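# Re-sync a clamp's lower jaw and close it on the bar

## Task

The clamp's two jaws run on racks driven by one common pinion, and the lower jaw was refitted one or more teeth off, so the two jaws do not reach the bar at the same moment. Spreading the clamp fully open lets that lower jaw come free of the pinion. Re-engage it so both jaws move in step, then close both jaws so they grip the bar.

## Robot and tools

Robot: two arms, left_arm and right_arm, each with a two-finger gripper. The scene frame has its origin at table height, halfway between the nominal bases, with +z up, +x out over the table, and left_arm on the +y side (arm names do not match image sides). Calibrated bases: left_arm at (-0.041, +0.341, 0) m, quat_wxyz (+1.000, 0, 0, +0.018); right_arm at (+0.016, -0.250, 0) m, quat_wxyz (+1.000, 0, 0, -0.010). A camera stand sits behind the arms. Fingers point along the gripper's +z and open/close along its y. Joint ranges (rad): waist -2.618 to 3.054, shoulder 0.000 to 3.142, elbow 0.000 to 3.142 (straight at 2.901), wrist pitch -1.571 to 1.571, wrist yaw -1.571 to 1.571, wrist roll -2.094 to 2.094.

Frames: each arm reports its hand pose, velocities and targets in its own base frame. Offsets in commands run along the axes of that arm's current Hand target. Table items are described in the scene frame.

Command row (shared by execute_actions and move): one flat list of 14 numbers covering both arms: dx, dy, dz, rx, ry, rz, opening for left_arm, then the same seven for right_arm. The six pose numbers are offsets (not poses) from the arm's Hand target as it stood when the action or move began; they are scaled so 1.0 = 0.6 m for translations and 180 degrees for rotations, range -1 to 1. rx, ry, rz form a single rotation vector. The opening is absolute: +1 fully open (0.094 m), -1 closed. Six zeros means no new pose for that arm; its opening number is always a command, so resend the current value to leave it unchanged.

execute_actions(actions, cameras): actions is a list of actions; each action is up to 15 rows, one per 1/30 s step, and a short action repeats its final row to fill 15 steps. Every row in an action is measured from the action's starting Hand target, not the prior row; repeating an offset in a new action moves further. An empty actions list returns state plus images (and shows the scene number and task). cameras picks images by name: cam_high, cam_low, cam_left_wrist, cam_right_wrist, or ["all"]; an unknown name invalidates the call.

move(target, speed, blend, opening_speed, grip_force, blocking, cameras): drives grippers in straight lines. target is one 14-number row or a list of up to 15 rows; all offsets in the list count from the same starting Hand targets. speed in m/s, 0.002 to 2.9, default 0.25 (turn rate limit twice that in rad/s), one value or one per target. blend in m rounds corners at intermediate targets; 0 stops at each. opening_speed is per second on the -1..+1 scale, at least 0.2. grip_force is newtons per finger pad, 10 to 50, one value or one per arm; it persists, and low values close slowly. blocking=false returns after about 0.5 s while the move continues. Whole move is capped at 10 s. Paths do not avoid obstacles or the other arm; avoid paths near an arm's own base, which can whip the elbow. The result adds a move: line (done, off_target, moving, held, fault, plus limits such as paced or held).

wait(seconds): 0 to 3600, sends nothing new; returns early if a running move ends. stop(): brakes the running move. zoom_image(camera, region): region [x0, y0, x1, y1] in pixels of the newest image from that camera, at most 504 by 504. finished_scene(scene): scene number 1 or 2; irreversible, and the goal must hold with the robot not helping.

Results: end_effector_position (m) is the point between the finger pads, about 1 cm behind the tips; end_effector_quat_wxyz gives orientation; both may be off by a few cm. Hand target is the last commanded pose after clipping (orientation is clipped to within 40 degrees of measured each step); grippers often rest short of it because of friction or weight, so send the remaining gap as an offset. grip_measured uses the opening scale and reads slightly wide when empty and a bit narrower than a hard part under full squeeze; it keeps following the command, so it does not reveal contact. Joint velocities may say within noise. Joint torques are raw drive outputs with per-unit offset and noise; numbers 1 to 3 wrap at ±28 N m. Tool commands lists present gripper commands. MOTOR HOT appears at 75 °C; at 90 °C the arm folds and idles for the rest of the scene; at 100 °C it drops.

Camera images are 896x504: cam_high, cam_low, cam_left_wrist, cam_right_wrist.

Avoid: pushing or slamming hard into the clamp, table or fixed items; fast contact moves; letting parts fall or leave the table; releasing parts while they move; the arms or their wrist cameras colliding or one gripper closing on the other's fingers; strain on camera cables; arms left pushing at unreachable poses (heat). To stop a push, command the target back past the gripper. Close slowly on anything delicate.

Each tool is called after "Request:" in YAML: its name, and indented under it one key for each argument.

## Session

Scene 1 done. Now scene 2.

Request:
execute_actions:
  actions: []
  cameras: ["all"]

Scene clock: 0.00 s.
left_arm: end_effector_position=(+0.3944, +0.0180, +0.0887) grip_measured=+1.000 end_effector_quat_wxyz=(+0.572, -0.075, +0.815, -0.058) | right_arm: end_effector_position=(+0.4060, -0.0264, +0.1213) grip_measured=+1.000 end_effector_quat_wxyz=(+0.606, +0.041, +0.794, -0.011)
Joint positions: left_arm=[0.083 1.564 0.347 0.87 0.088 -0.162 0.094] | right_arm=[-0.066 1.511 0.392 0.85 0.003 0.036 0.094]
Joint velocities: within noise
Joint torques (N m): no reading
Heat: left arm: 29 °C; right arm: 31 °C.
Hand target: left_arm +0.3946, +0.0180, +0.0889; +0.571, -0.075, +0.815, -0.058 | right_arm +0.4091, -0.0265, +0.1317; +0.618, +0.041, +0.785, -0.011
Tool commands: left_gripper/opening=+1.0 right_gripper/opening=+1.0

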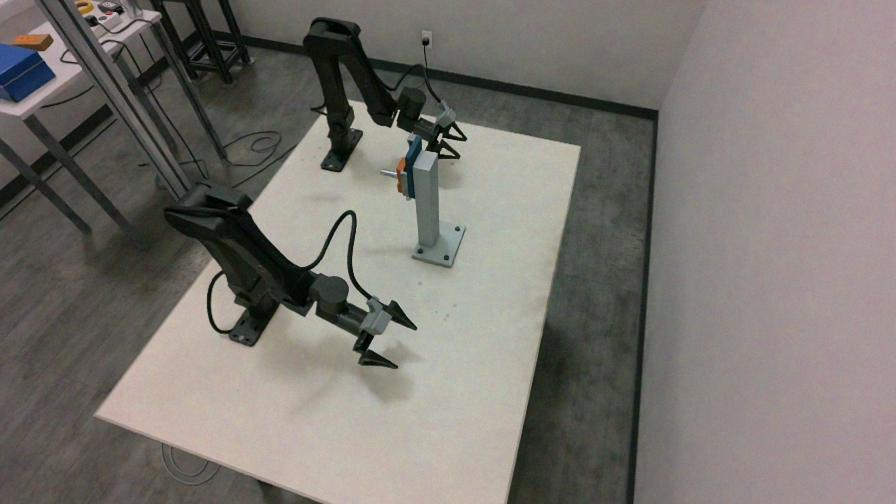

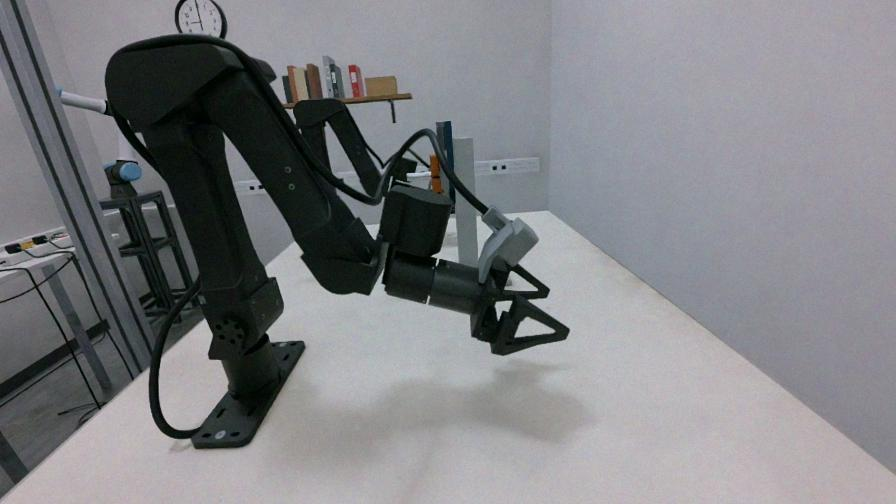

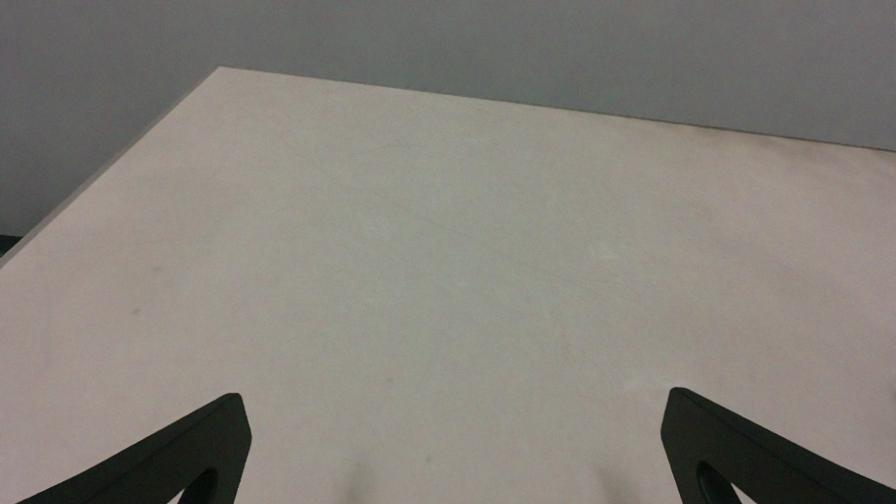

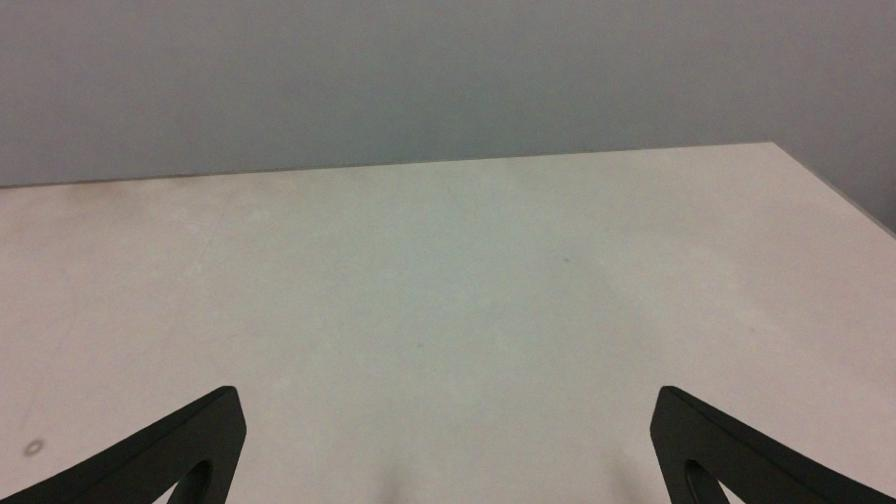

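Request:
zoom_image:
  camera: "cam_high"
  region: [360, 120, 500, 280]

Request:
zoom_image:
  camera: "cam_low"
  region: [400, 110, 520, 300]

Scaled by 3.150 from the camera's image (finer frame: 1280x720).

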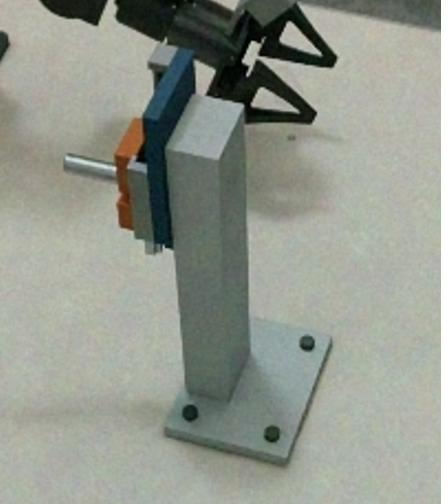

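Scaled by 2.653 from the camera's image (finer frame: 1280x720).

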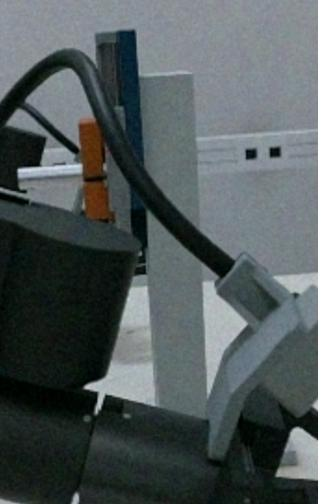

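Request:
move:
  target:
    - [-0.2067,-0.2430,-0.3442,0.045,0,0.0392,1.0,0,0,0,0,0,0,1.0]
    - [-0.1149,-0.4811,-0.4671,0.045,0,0.0392,1.0,0,0,0,0,0,0,1.0]
  speed: 0.25
  blend: 0.05
  cameras: ["cam_left_wrist","cam_high"]

Scene clock: 4.40 s.
left_arm: end_effector_position=(+0.1687, -0.2495, +0.2884) grip_measured=+1.000 end_effector_quat_wxyz=(+0.567, +0.028, +0.820, -0.078) | right_arm: end_effector_position=(+0.4060, -0.0264, +0.1213) grip_measured=+1.000 end_effector_quat_wxyz=(+0.606, +0.041, +0.794, -0.011)
Joint positions: left_arm=[-1.567 1.273 1.205 -1.062 -1.179 -1.201 0.094] | right_arm=[-0.066 1.511 0.392 0.85 0.003 0.036 0.094]
Joint torques (N m): left_arm=[-0.1 -2.85 9.2 0.78 -0.85 -0.16] | right_arm=[-0.09 -5.53 6.45 2.22 0 -0.01]
Heat: left arm: 30 °C; right arm: 33 °C.
Hand target: left_arm +0.1703, -0.2497, +0.3001; +0.578, +0.016, +0.812, -0.080 | right_arm +0.4091, -0.0265, +0.1317; +0.618, +0.041, +0.785, -0.011
Off the commanded pose: left_arm 0.012 m, 2 deg | right_arm 0.011 m, 2 deg.
move: off_target (left_arm)
Images, in order (width x height): cam_high 896x504, cam_left_wrist 896x504.

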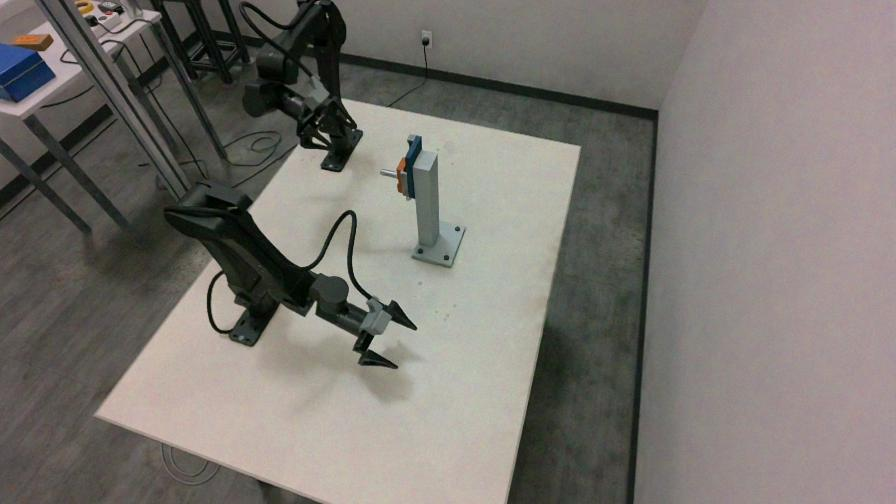

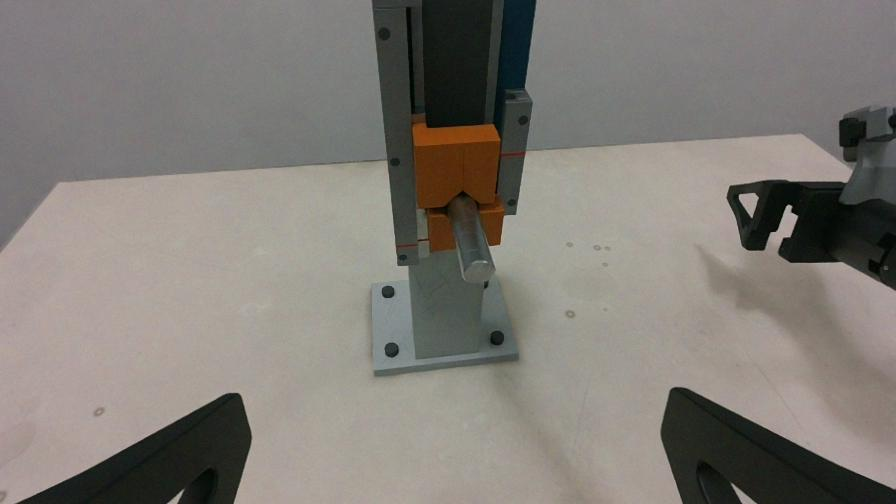

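Request:
zoom_image:
  camera: "cam_left_wrist"
  region: [350, 70, 560, 280]

Request:
zoom_image:
  camera: "cam_left_wrist"
  region: [370, 180, 450, 280]

Request:
zoom_image:
  camera: "cam_left_wrist"
  region: [470, 80, 550, 220]

Scaled by 2.400 from the camera's image (finer frame: 1280x720).

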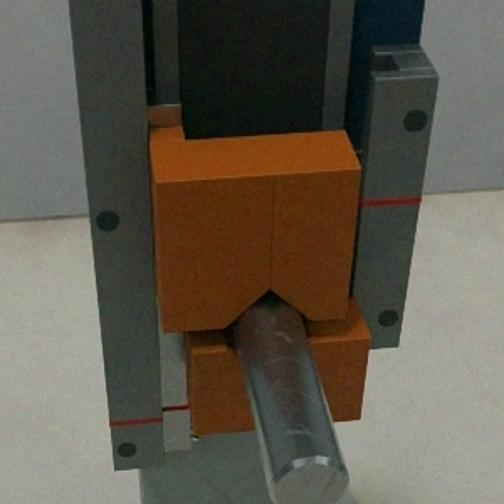

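Scaled by 5.040 from the camera's image (finer frame: 1280x720).

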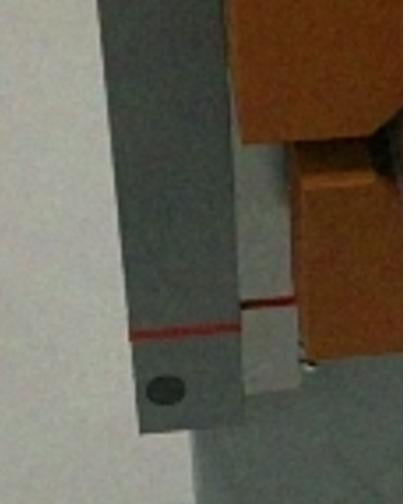

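Scaled by 3.600 from the camera's image (finer frame: 1280x720).

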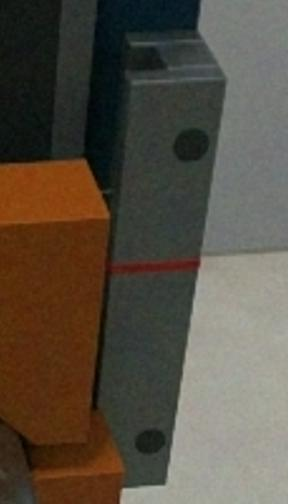

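Request:
move:
  target: [0,0,0,0,0,0,1.0,-0.0218,0.4278,-0.4172,-0.1502,-0.3170,-0.4830,0.4]
  speed: 0.3
  cameras: ["cam_right_wrist","cam_low","cam_high"]

Scene clock: 9.37 s.
left_arm: end_effector_position=(+0.1687, -0.2491, +0.2882) grip_measured=+1.000 end_effector_quat_wxyz=(+0.567, +0.028, +0.820, -0.077) | right_arm: end_effector_position=(+0.1891, +0.2419, +0.1950) grip_measured=+0.403 end_effector_quat_wxyz=(+0.687, -0.634, +0.231, -0.269)
Joint positions: left_arm=[-1.567 1.273 1.205 -1.065 -1.179 -1.204 0.094] | right_arm=[0.982 0.917 0.013 0.994 0.133 -1.606 0.066]
Joint torques (N m): left_arm=[-0.09 -2.77 9.17 0.79 -0.86 -0.16] | right_arm=[0.54 -1.85 8.91 2.15 0.02 0.09]
Heat: left arm: 31 °C; right arm: 35 °C.
Hand target: left_arm +0.1703, -0.2497, +0.3001; +0.578, +0.016, +0.812, -0.080 | right_arm +0.1892, +0.2453, +0.2123; +0.703, -0.618, +0.229, -0.267
Off the commanded pose: left_arm 0.012 m, 2 deg | right_arm 0.018 m, 3 deg.
move: off_target (right_arm)
Images, in order (width x height): cam_high 896x504, cam_low 896x504, cam_right_wrist 896x504.

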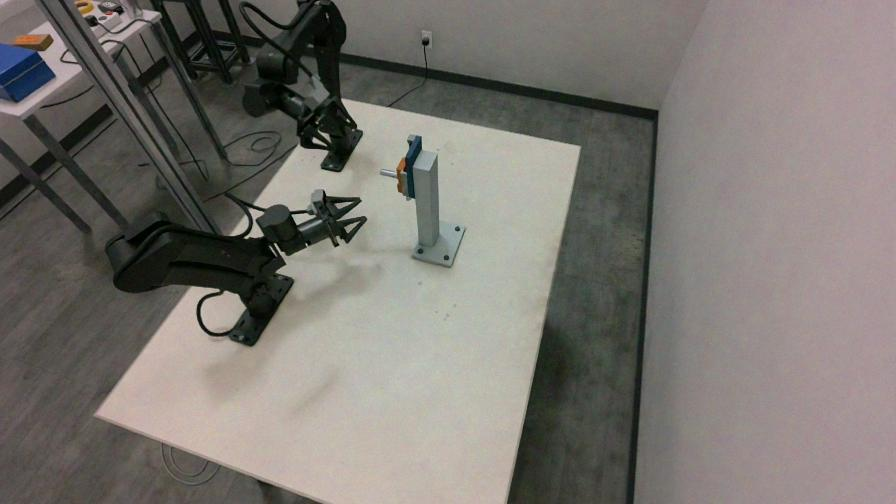

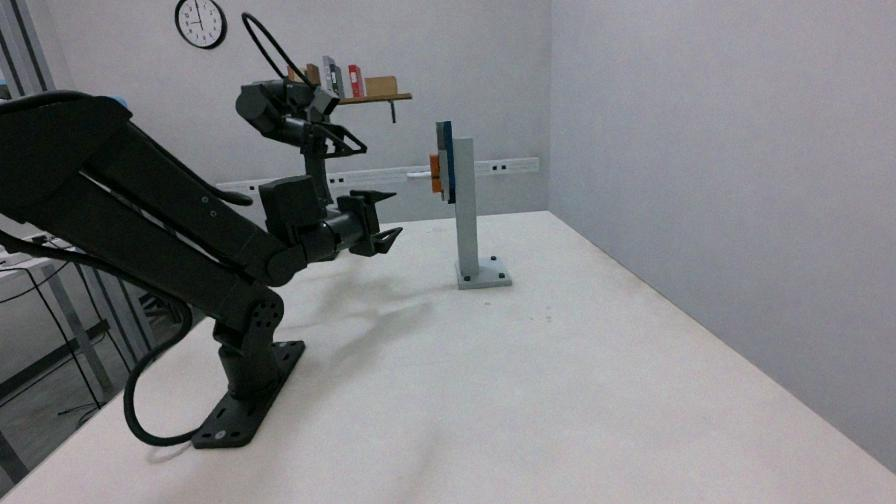

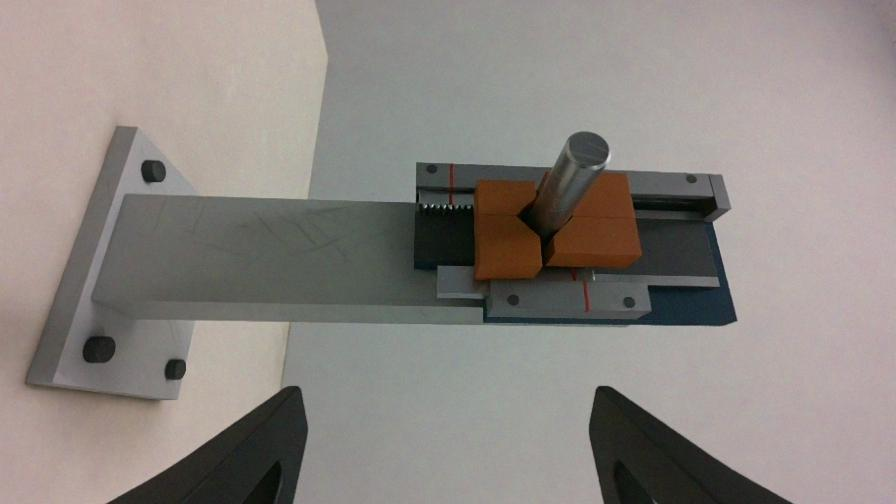

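Request:
zoom_image:
  camera: "cam_right_wrist"
  region: [400, 140, 750, 340]

Request:
zoom_image:
  camera: "cam_right_wrist"
  region: [410, 150, 490, 220]

Request:
zoom_image:
  camera: "cam_right_wrist"
  region: [550, 250, 660, 330]

Scaled by 1.440 from the camera's image (finer frame: 1280x720).

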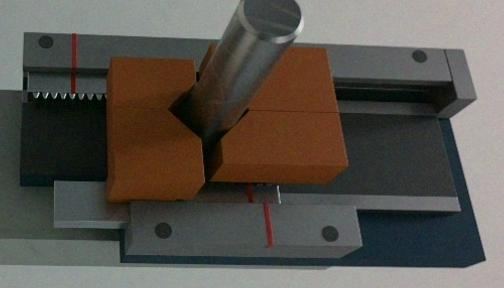

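Scaled by 6.300 from the camera's image (finer frame: 1280x720).

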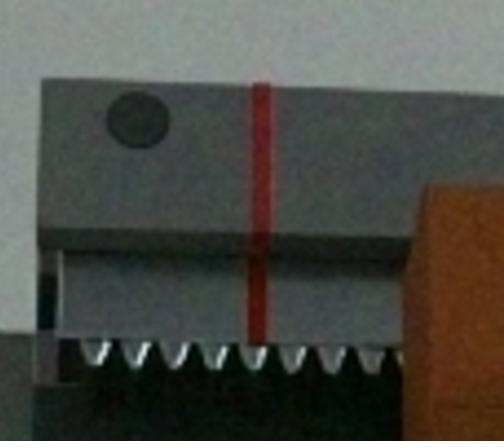

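Scaled by 4.582 from the camera's image (finer frame: 1280x720).

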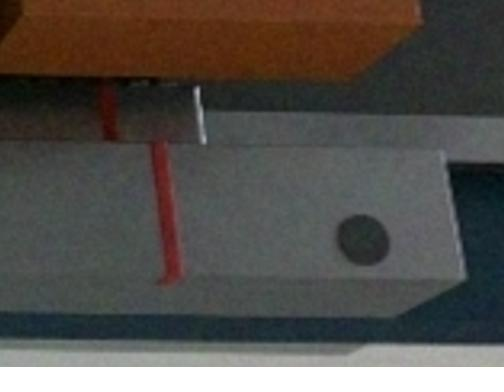

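Request:
move:
  target: [-0.0044,-0.0223,0.1492,-0.0444,-0.0053,-0.0151,0.6,0,0,0,0,0,0,0.4]
  speed: 0.15
  cameras: ["cam_left_wrist","cam_right_wrist"]

Scene clock: 15.50 s.
left_arm: end_effector_position=(+0.2505, -0.2749, +0.2657) grip_measured=+0.602 end_effector_quat_wxyz=(+0.576, -0.034, +0.816, -0.033) | right_arm: end_effector_position=(+0.1891, +0.2420, +0.1948) grip_measured=+0.403 end_effector_quat_wxyz=(+0.687, -0.634, +0.231, -0.269)
Joint positions: left_arm=[-1.287 1.446 1.205 -0.638 -1.122 -0.927 0.075] | right_arm=[0.982 0.917 0.013 0.993 0.133 -1.606 0.066]
Joint torques (N m): left_arm=[0.35 -5.35 9.11 1.26 -0.57 0.02] | right_arm=[0.54 -1.88 8.9 2.1 0.01 0.08]
Heat: left arm: 32 °C; right arm: 35 °C.
Hand target: left_arm +0.2533, -0.2762, +0.2754; +0.582, -0.044, +0.811, -0.038 | right_arm +0.1892, +0.2453, +0.2122; +0.703, -0.618, +0.229, -0.267
Off the commanded pose: left_arm 0.010 m, 2 deg | right_arm 0.018 m, 3 deg.
move: done

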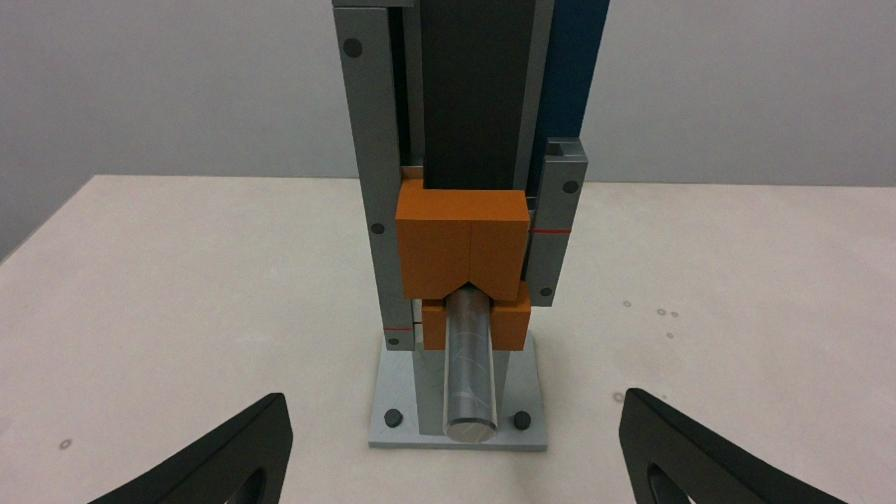

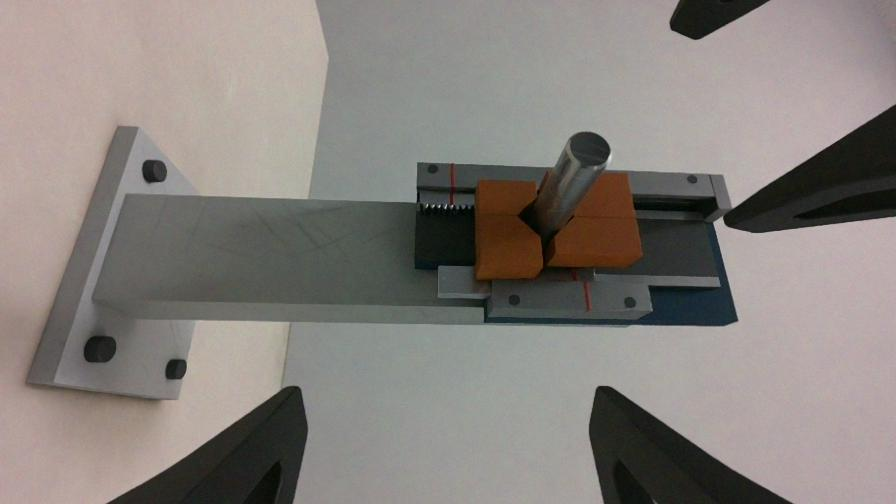

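Request:
move:
  target: [-0.0168,-0.0084,0.0733,0,0,0,0.4,0,0,0,0,0,0,0.4]
  speed: 0.12
  cameras: ["cam_left_wrist"]

Scene clock: 17.27 s.
left_arm: end_effector_position=(+0.2960, -0.2795, +0.2684) grip_measured=+0.402 end_effector_quat_wxyz=(+0.579, -0.041, +0.813, -0.039) | right_arm: end_effector_position=(+0.1891, +0.2420, +0.1948) grip_measured=+0.403 end_effector_quat_wxyz=(+0.687, -0.634, +0.231, -0.269)
Joint positions: left_arm=[-1.148 1.484 1.205 -0.402 -1.026 -0.724 0.066] | right_arm=[0.982 0.917 0.013 0.993 0.133 -1.606 0.066]
Joint torques (N m): left_arm=[0.36 -5.46 8.27 1.47 -0.42 0.02] | right_arm=[0.54 -1.88 8.9 2.1 0.02 0.08]
Heat: left arm: 32 °C; right arm: 35 °C.
Hand target: left_arm +0.2983, -0.2804, +0.2713; +0.582, -0.044, +0.811, -0.037 | right_arm +0.1892, +0.2453, +0.2122; +0.703, -0.618, +0.229, -0.267
Off the commanded pose: left_arm 0.004 m, 1 deg | right_arm 0.018 m, 3 deg.
move: done

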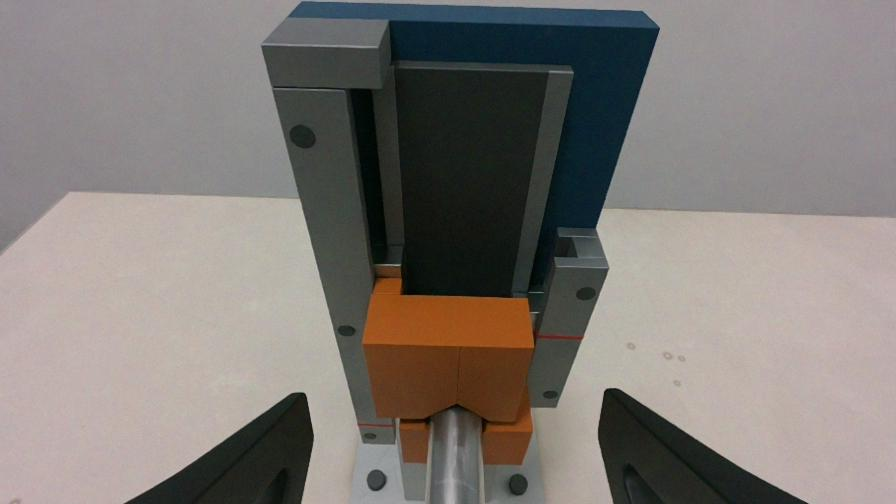

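Request:
move:
  target: [0.0123,0.0040,0.0526,0,0,0,0.4,0,0,0,0,0,0,0.4]
  speed: 0.06
  cameras: ["cam_left_wrist","cam_right_wrist"]

Scene clock: 18.77 s.
left_arm: end_effector_position=(+0.3251, -0.2820, +0.2681) grip_measured=+0.402 end_effector_quat_wxyz=(+0.587, -0.051, +0.806, -0.054) | right_arm: end_effector_position=(+0.1891, +0.2420, +0.1948) grip_measured=+0.403 end_effector_quat_wxyz=(+0.687, -0.634, +0.231, -0.269)
Joint positions: left_arm=[-1.068 1.518 1.194 -0.241 -0.963 -0.636 0.066] | right_arm=[0.982 0.917 0.013 0.993 0.133 -1.606 0.066]
Joint torques (N m): left_arm=[0.34 -5.65 5.46 1.58 -0.34 0] | right_arm=[0.53 -1.88 8.9 2.1 0.01 0.08]
Heat: left arm: 32 °C; right arm: 35 °C.
Hand target: left_arm +0.3258, -0.2792, +0.2541; +0.582, -0.044, +0.811, -0.038 | right_arm +0.1892, +0.2453, +0.2122; +0.703, -0.618, +0.229, -0.267
Off the commanded pose: left_arm 0.014 m, 2 deg | right_arm 0.018 m, 3 deg.
move: off_target (left_arm)

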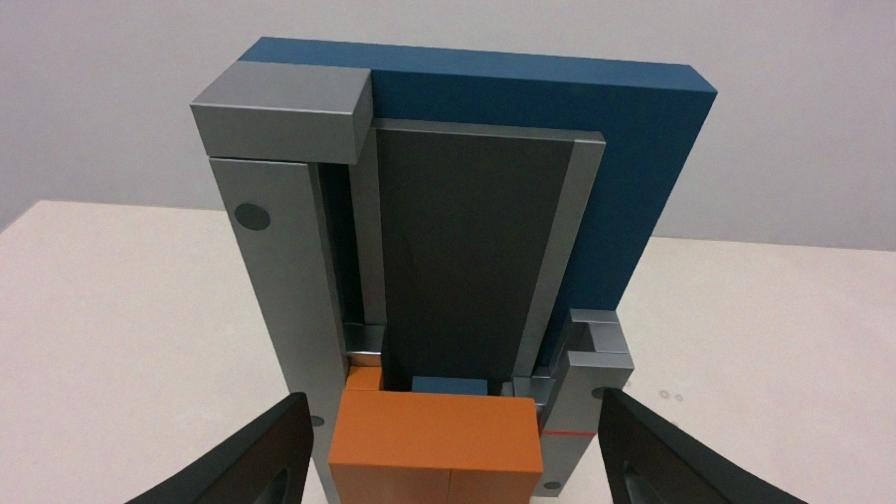

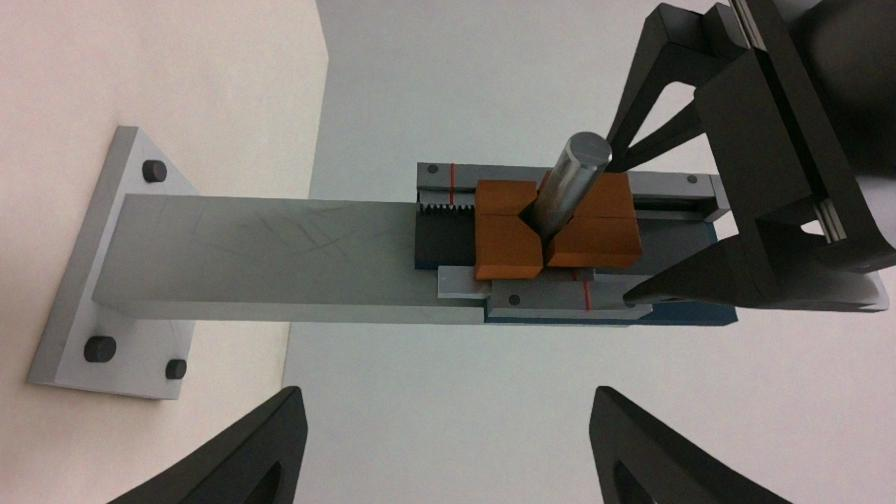

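Request:
move:
  target: [0.0096,0.0079,0.0034,0,0,0,0.4,0,0,0,0,0,0,0.4]
  speed: 0.03
  cameras: ["cam_left_wrist"]

Scene clock: 19.90 s.
left_arm: end_effector_position=(+0.3256, -0.2798, +0.2573) grip_measured=+0.402 end_effector_quat_wxyz=(+0.585, -0.048, +0.808, -0.050) | right_arm: end_effector_position=(+0.1891, +0.2420, +0.1948) grip_measured=+0.403 end_effector_quat_wxyz=(+0.687, -0.634, +0.231, -0.269)
Joint positions: left_arm=[-1.063 1.518 1.156 -0.209 -0.958 -0.63 0.066] | right_arm=[0.982 0.917 0.013 0.993 0.133 -1.606 0.066]
Joint torques (N m): left_arm=[0.43 -6.41 5.6 1.58 -0.35 0.03] | right_arm=[0.54 -1.89 8.91 2.1 0.01 0.08]
Heat: left arm: 32 °C; right arm: 36 °C.
Hand target: left_arm +0.3258, -0.2751, +0.2475; +0.582, -0.044, +0.811, -0.037 | right_arm +0.1892, +0.2453, +0.2122; +0.703, -0.618, +0.229, -0.267
Off the commanded pose: left_arm 0.011 m, 2 deg | right_arm 0.018 m, 3 deg.
move: off_target (left_arm)

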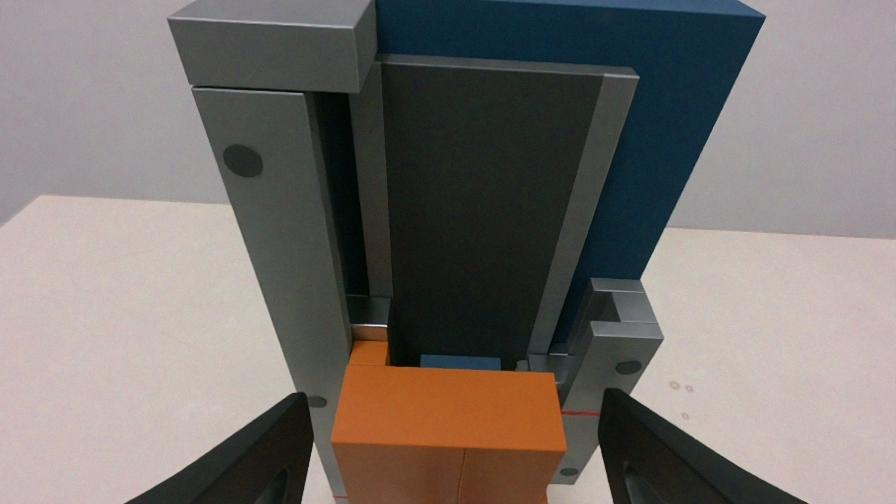

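Request:
move:
  target: [0.0011,0,-0.0032,0,0,0,0.4,0,0,0,0,0,0,0.4]
  speed: 0.03

Request:
move:
  target: [0,0,0,0,0,0,-0.25,0,0,0,0,0,0,0.4]
  opening_speed: 0.3
  grip_force: [30, 40]
  cameras: ["cam_left_wrist"]

Scene clock: 20.83 s.
left_arm: end_effector_position=(+0.3256, -0.2799, +0.2574) grip_measured=+0.402 end_effector_quat_wxyz=(+0.585, -0.048, +0.808, -0.050) | right_arm: end_effector_position=(+0.1891, +0.2420, +0.1948) grip_measured=+0.403 end_effector_quat_wxyz=(+0.687, -0.634, +0.231, -0.269)
Joint positions: left_arm=[-1.063 1.518 1.156 -0.209 -0.958 -0.63 0.066] | right_arm=[0.982 0.917 0.013 0.993 0.133 -1.606 0.066]
Joint torques (N m): left_arm=[-0.02 -6.58 5.42 1.53 -0.38 -0.04] | right_arm=[0.53 -1.88 8.9 2.11 0.01 0.08]
Heat: left arm: 32 °C; right arm: 36 °C.
Hand target: left_arm +0.3237, -0.2752, +0.2475; +0.582, -0.044, +0.811, -0.037 | right_arm +0.1892, +0.2453, +0.2122; +0.703, -0.618, +0.229, -0.267
Off the commanded pose: left_arm 0.011 m, 2 deg | right_arm 0.018 m, 3 deg.
move: off_target (left_arm)

Scene clock: 23.20 s.
left_arm: end_effector_position=(+0.3256, -0.2786, +0.2574) grip_measured=-0.065 end_effector_quat_wxyz=(+0.586, -0.048, +0.808, -0.046) | right_arm: end_effector_position=(+0.1891, +0.2420, +0.1948) grip_measured=+0.403 end_effector_quat_wxyz=(+0.687, -0.634, +0.231, -0.269)
Joint positions: left_arm=[-1.063 1.518 1.156 -0.212 -0.965 -0.626 0.044] | right_arm=[0.982 0.917 0.013 0.993 0.133 -1.606 0.066]
Joint torques (N m): left_arm=[0.01 -6.58 5.44 1.54 -0.33 -0.09] | right_arm=[0.54 -1.88 8.9 2.1 0.02 0.08]
Heat: left arm: 31 °C; right arm: 36 °C.
Hand target: left_arm +0.3237, -0.2752, +0.2475; +0.582, -0.044, +0.811, -0.038 | right_arm +0.1892, +0.2453, +0.2122; +0.703, -0.618, +0.229, -0.267
Off the commanded pose: left_arm 0.011 m, 1 deg | right_arm 0.018 m, 3 deg.
grip_force (N): 30, 40
move: done

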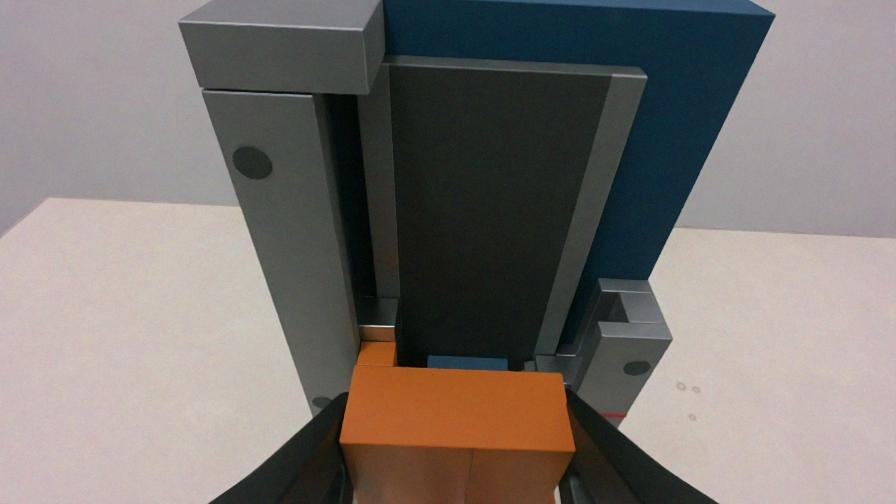

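Request:
move:
  target: [-0.0596,-0.0071,-0.0202,0,0,0,-0.32,0,0,0,0,0,0,0.4]
  speed: 0.04
  cameras: ["cam_left_wrist","cam_right_wrist"]

Scene clock: 24.87 s.
left_arm: end_effector_position=(+0.3254, -0.2784, +0.2649) grip_measured=-0.070 end_effector_quat_wxyz=(+0.571, -0.035, +0.819, -0.040) | right_arm: end_effector_position=(+0.1891, +0.2420, +0.1948) grip_measured=+0.403 end_effector_quat_wxyz=(+0.687, -0.634, +0.231, -0.269)
Joint positions: left_arm=[-1.056 1.518 1.221 -0.321 -0.934 -0.632 0.044] | right_arm=[0.982 0.917 0.013 0.993 0.133 -1.606 0.066]
Joint torques (N m): left_arm=[-0.57 -7.72 10.73 1.19 -0.64 0.02] | right_arm=[0.53 -1.88 8.9 2.1 0.02 0.08]
Heat: left arm: 32 °C; right arm: 36 °C.
Hand target: left_arm +0.3238, -0.2753, +0.2856; +0.582, -0.044, +0.811, -0.038 | right_arm +0.1892, +0.2453, +0.2122; +0.703, -0.618, +0.229, -0.267
Off the commanded pose: left_arm 0.021 m, 2 deg | right_arm 0.018 m, 3 deg.
grip_force (N): 30, 40
move: off_target (left_arm)

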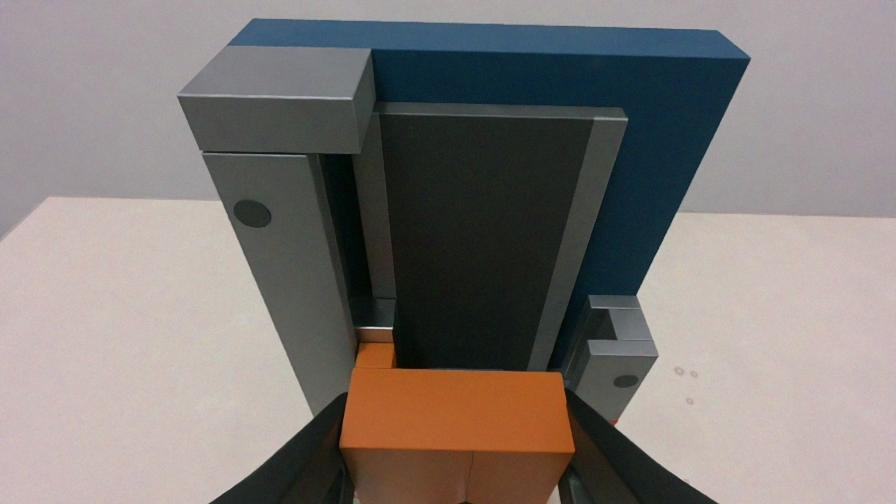

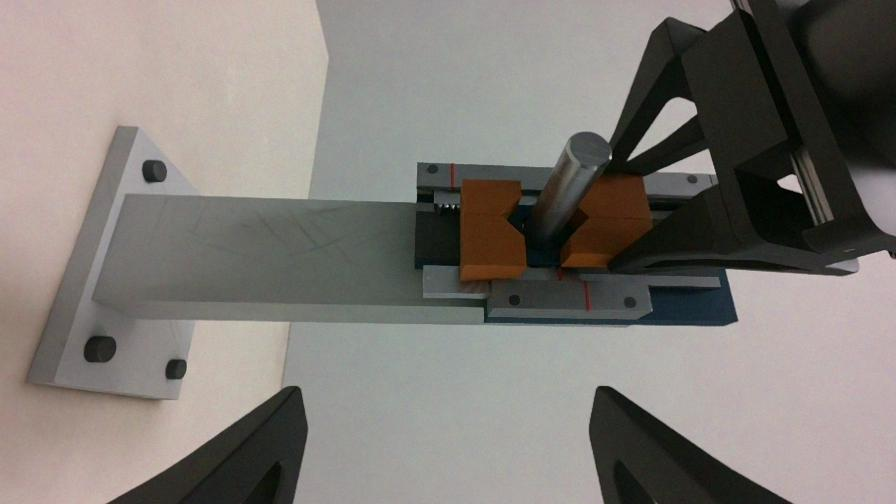

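Request:
move:
  target: [-0.0298,-0.0036,-0.0101,0,0,0,-0.32,0,0,0,0,0,0,0.4]
  speed: 0.04
  cameras: ["cam_left_wrist","cam_right_wrist"]

Scene clock: 25.87 s.
left_arm: end_effector_position=(+0.3255, -0.2785, +0.2831) grip_measured=-0.070 end_effector_quat_wxyz=(+0.569, -0.035, +0.820, -0.040) | right_arm: end_effector_position=(+0.1891, +0.2420, +0.1948) grip_measured=+0.403 end_effector_quat_wxyz=(+0.687, -0.634, +0.231, -0.269)
Joint positions: left_arm=[-1.055 1.518 1.297 -0.401 -0.93 -0.635 0.044] | right_arm=[0.982 0.917 0.013 0.993 0.133 -1.606 0.066]
Joint torques (N m): left_arm=[-0.69 -7.47 10.8 1.25 -0.7 0.04] | right_arm=[0.54 -1.88 8.91 2.1 0.01 0.08]
Heat: left arm: 32 °C; right arm: 36 °C.
Hand target: left_arm +0.3238, -0.2752, +0.3044; +0.582, -0.044, +0.811, -0.037 | right_arm +0.1892, +0.2453, +0.2122; +0.703, -0.618, +0.229, -0.267
Off the commanded pose: left_arm 0.022 m, 2 deg | right_arm 0.018 m, 3 deg.
grip_force (N): 30, 40
move: off_target (left_arm)

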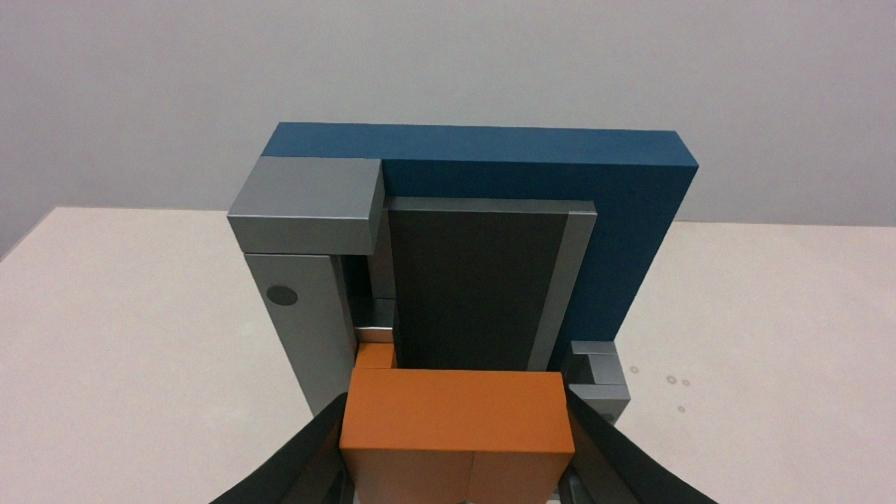

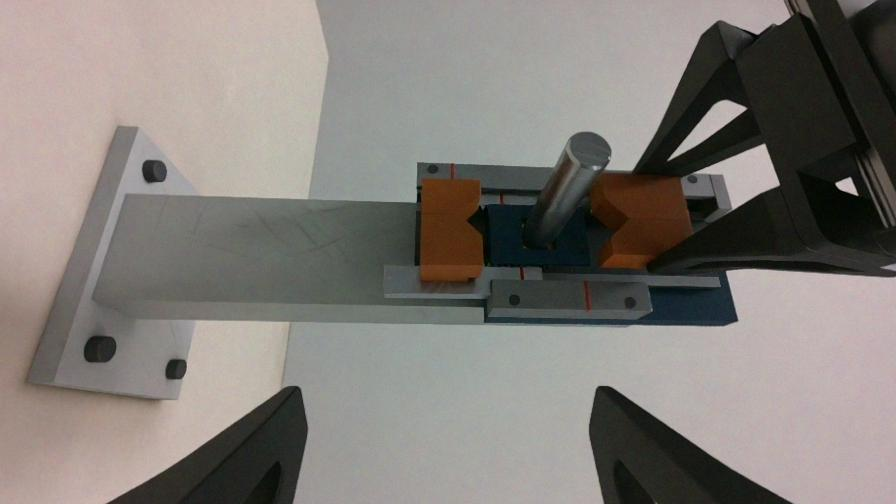

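Request:
zoom_image:
  camera: "cam_right_wrist"
  region: [370, 150, 570, 310]

Request:
zoom_image:
  camera: "cam_right_wrist"
  region: [480, 240, 660, 340]

Scaled by 2.520 from the camera's image (finer frame: 1280x720).

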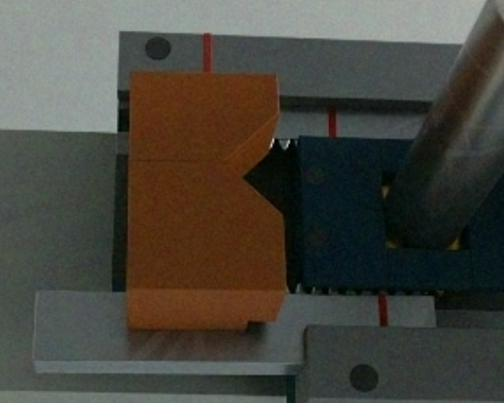

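Scaled by 2.800 from the camera's image (finer frame: 1280x720).

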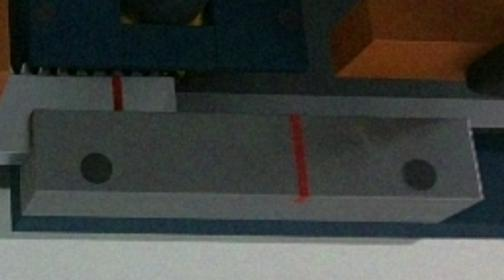

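Request:
move:
  target: [0,0,0,0,0,0,-0.32,0.0051,0.0005,0.1212,0,0,0,-0.1]
  speed: 0.1
  cameras: ["cam_left_wrist","cam_right_wrist"]

Scene clock: 28.17 s.
left_arm: end_effector_position=(+0.3255, -0.2785, +0.2831) grip_measured=-0.070 end_effector_quat_wxyz=(+0.569, -0.035, +0.820, -0.040) | right_arm: end_effector_position=(+0.2356, +0.2942, +0.2056) grip_measured=-0.097 end_effector_quat_wxyz=(+0.684, -0.638, +0.230, -0.269)
Joint positions: left_arm=[-1.055 1.518 1.297 -0.401 -0.93 -0.635 0.044] | right_arm=[0.933 1.351 0.252 1.179 0.084 -1.606 0.042]
Joint torques (N m): left_arm=[-0.69 -7.49 10.86 1.24 -0.69 0.03] | right_arm=[-0.77 -2.8 7.97 2.45 -0.12 0.16]
Heat: left arm: 32 °C; right arm: 36 °C.
Hand target: left_arm +0.3238, -0.2752, +0.3044; +0.582, -0.044, +0.811, -0.037 | right_arm +0.2390, +0.2976, +0.2216; +0.703, -0.618, +0.229, -0.267
Off the commanded pose: left_arm 0.022 m, 2 deg | right_arm 0.017 m, 3 deg.
grip_force (N): 30, 40
move: off_target (right_arm)

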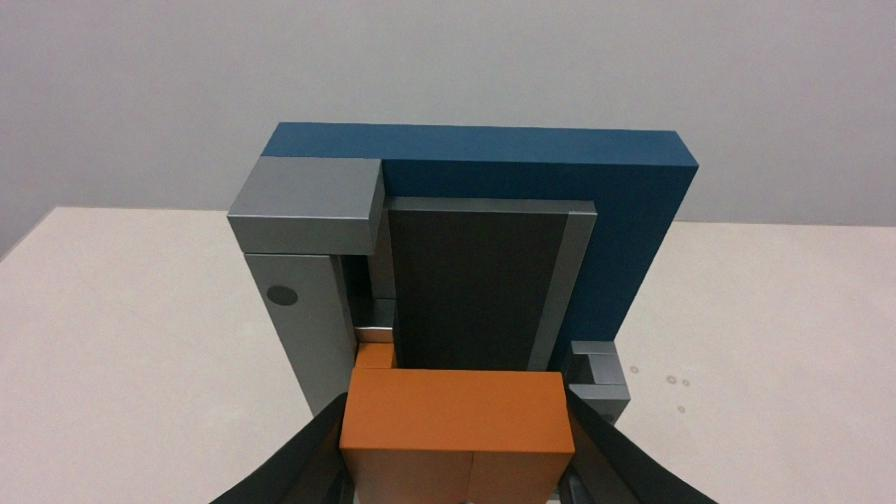

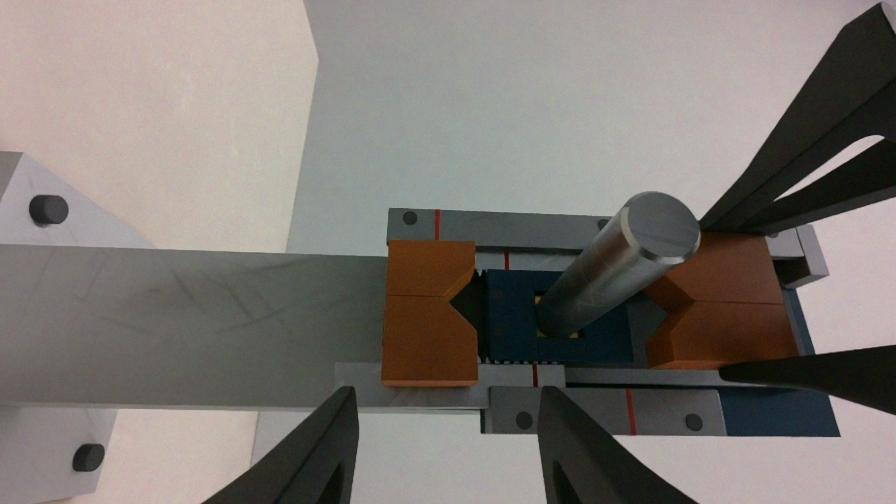

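Request:
move:
  target: [0,0,0,0,0,0,-0.32,-0.0014,0.0060,0.0454,0,0,0,-0.1]
  speed: 0.06
  cameras: ["cam_right_wrist","cam_low"]

Request:
zoom_image:
  camera: "cam_low"
  region: [400, 110, 500, 230]

Scene clock: 29.73 s.
left_arm: end_effector_position=(+0.3255, -0.2785, +0.2831) grip_measured=-0.070 end_effector_quat_wxyz=(+0.569, -0.035, +0.820, -0.040) | right_arm: end_effector_position=(+0.2527, +0.3153, +0.2060) grip_measured=-0.097 end_effector_quat_wxyz=(+0.684, -0.638, +0.230, -0.269)
Joint positions: left_arm=[-1.055 1.518 1.297 -0.401 -0.93 -0.635 0.044] | right_arm=[0.928 1.476 0.349 1.207 0.079 -1.606 0.042]
Joint torques (N m): left_arm=[-0.68 -7.5 10.84 1.25 -0.69 0.05] | right_arm=[-0.8 -3.66 7.84 2.48 -0.14 0.16]
Heat: left arm: 32 °C; right arm: 37 °C.
Hand target: left_arm +0.3238, -0.2752, +0.3044; +0.582, -0.044, +0.811, -0.037 | right_arm +0.2564, +0.3188, +0.2217; +0.703, -0.618, +0.229, -0.267
Off the commanded pose: left_arm 0.022 m, 2 deg | right_arm 0.016 m, 3 deg.
grip_force (N): 30, 40
move: off_target (right_arm)
Images, in order (width x height): cam_low 896x504, cam_right_wrist 896x504.

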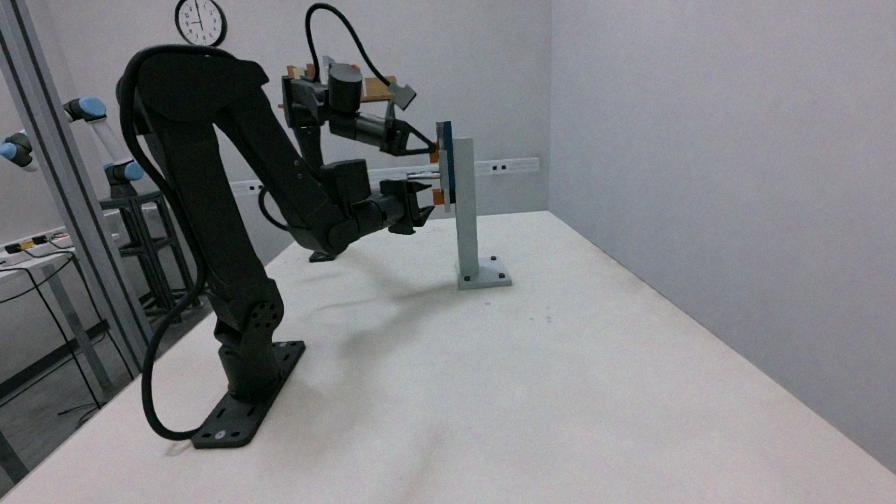

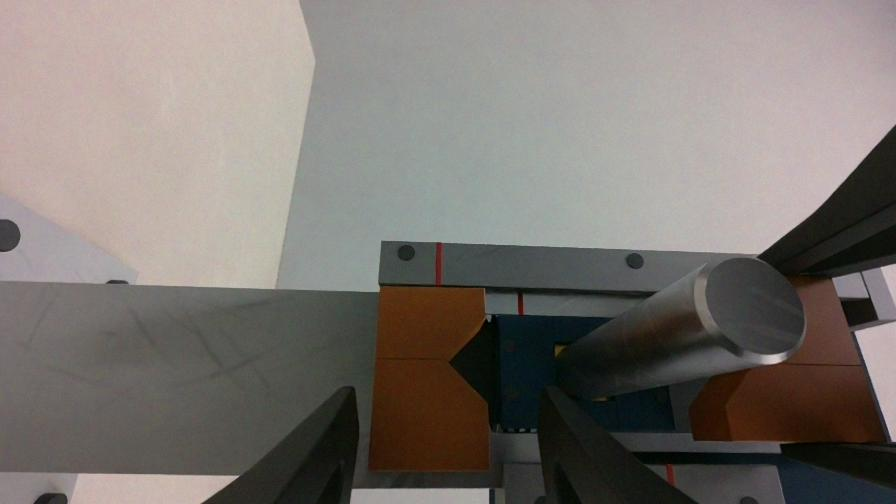

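Scaled by 4.200 from the camera's image (finer frame: 1280x720).

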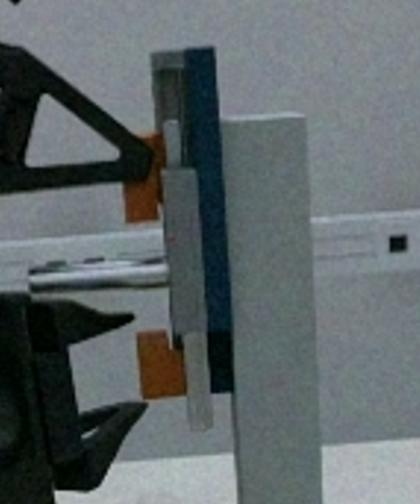

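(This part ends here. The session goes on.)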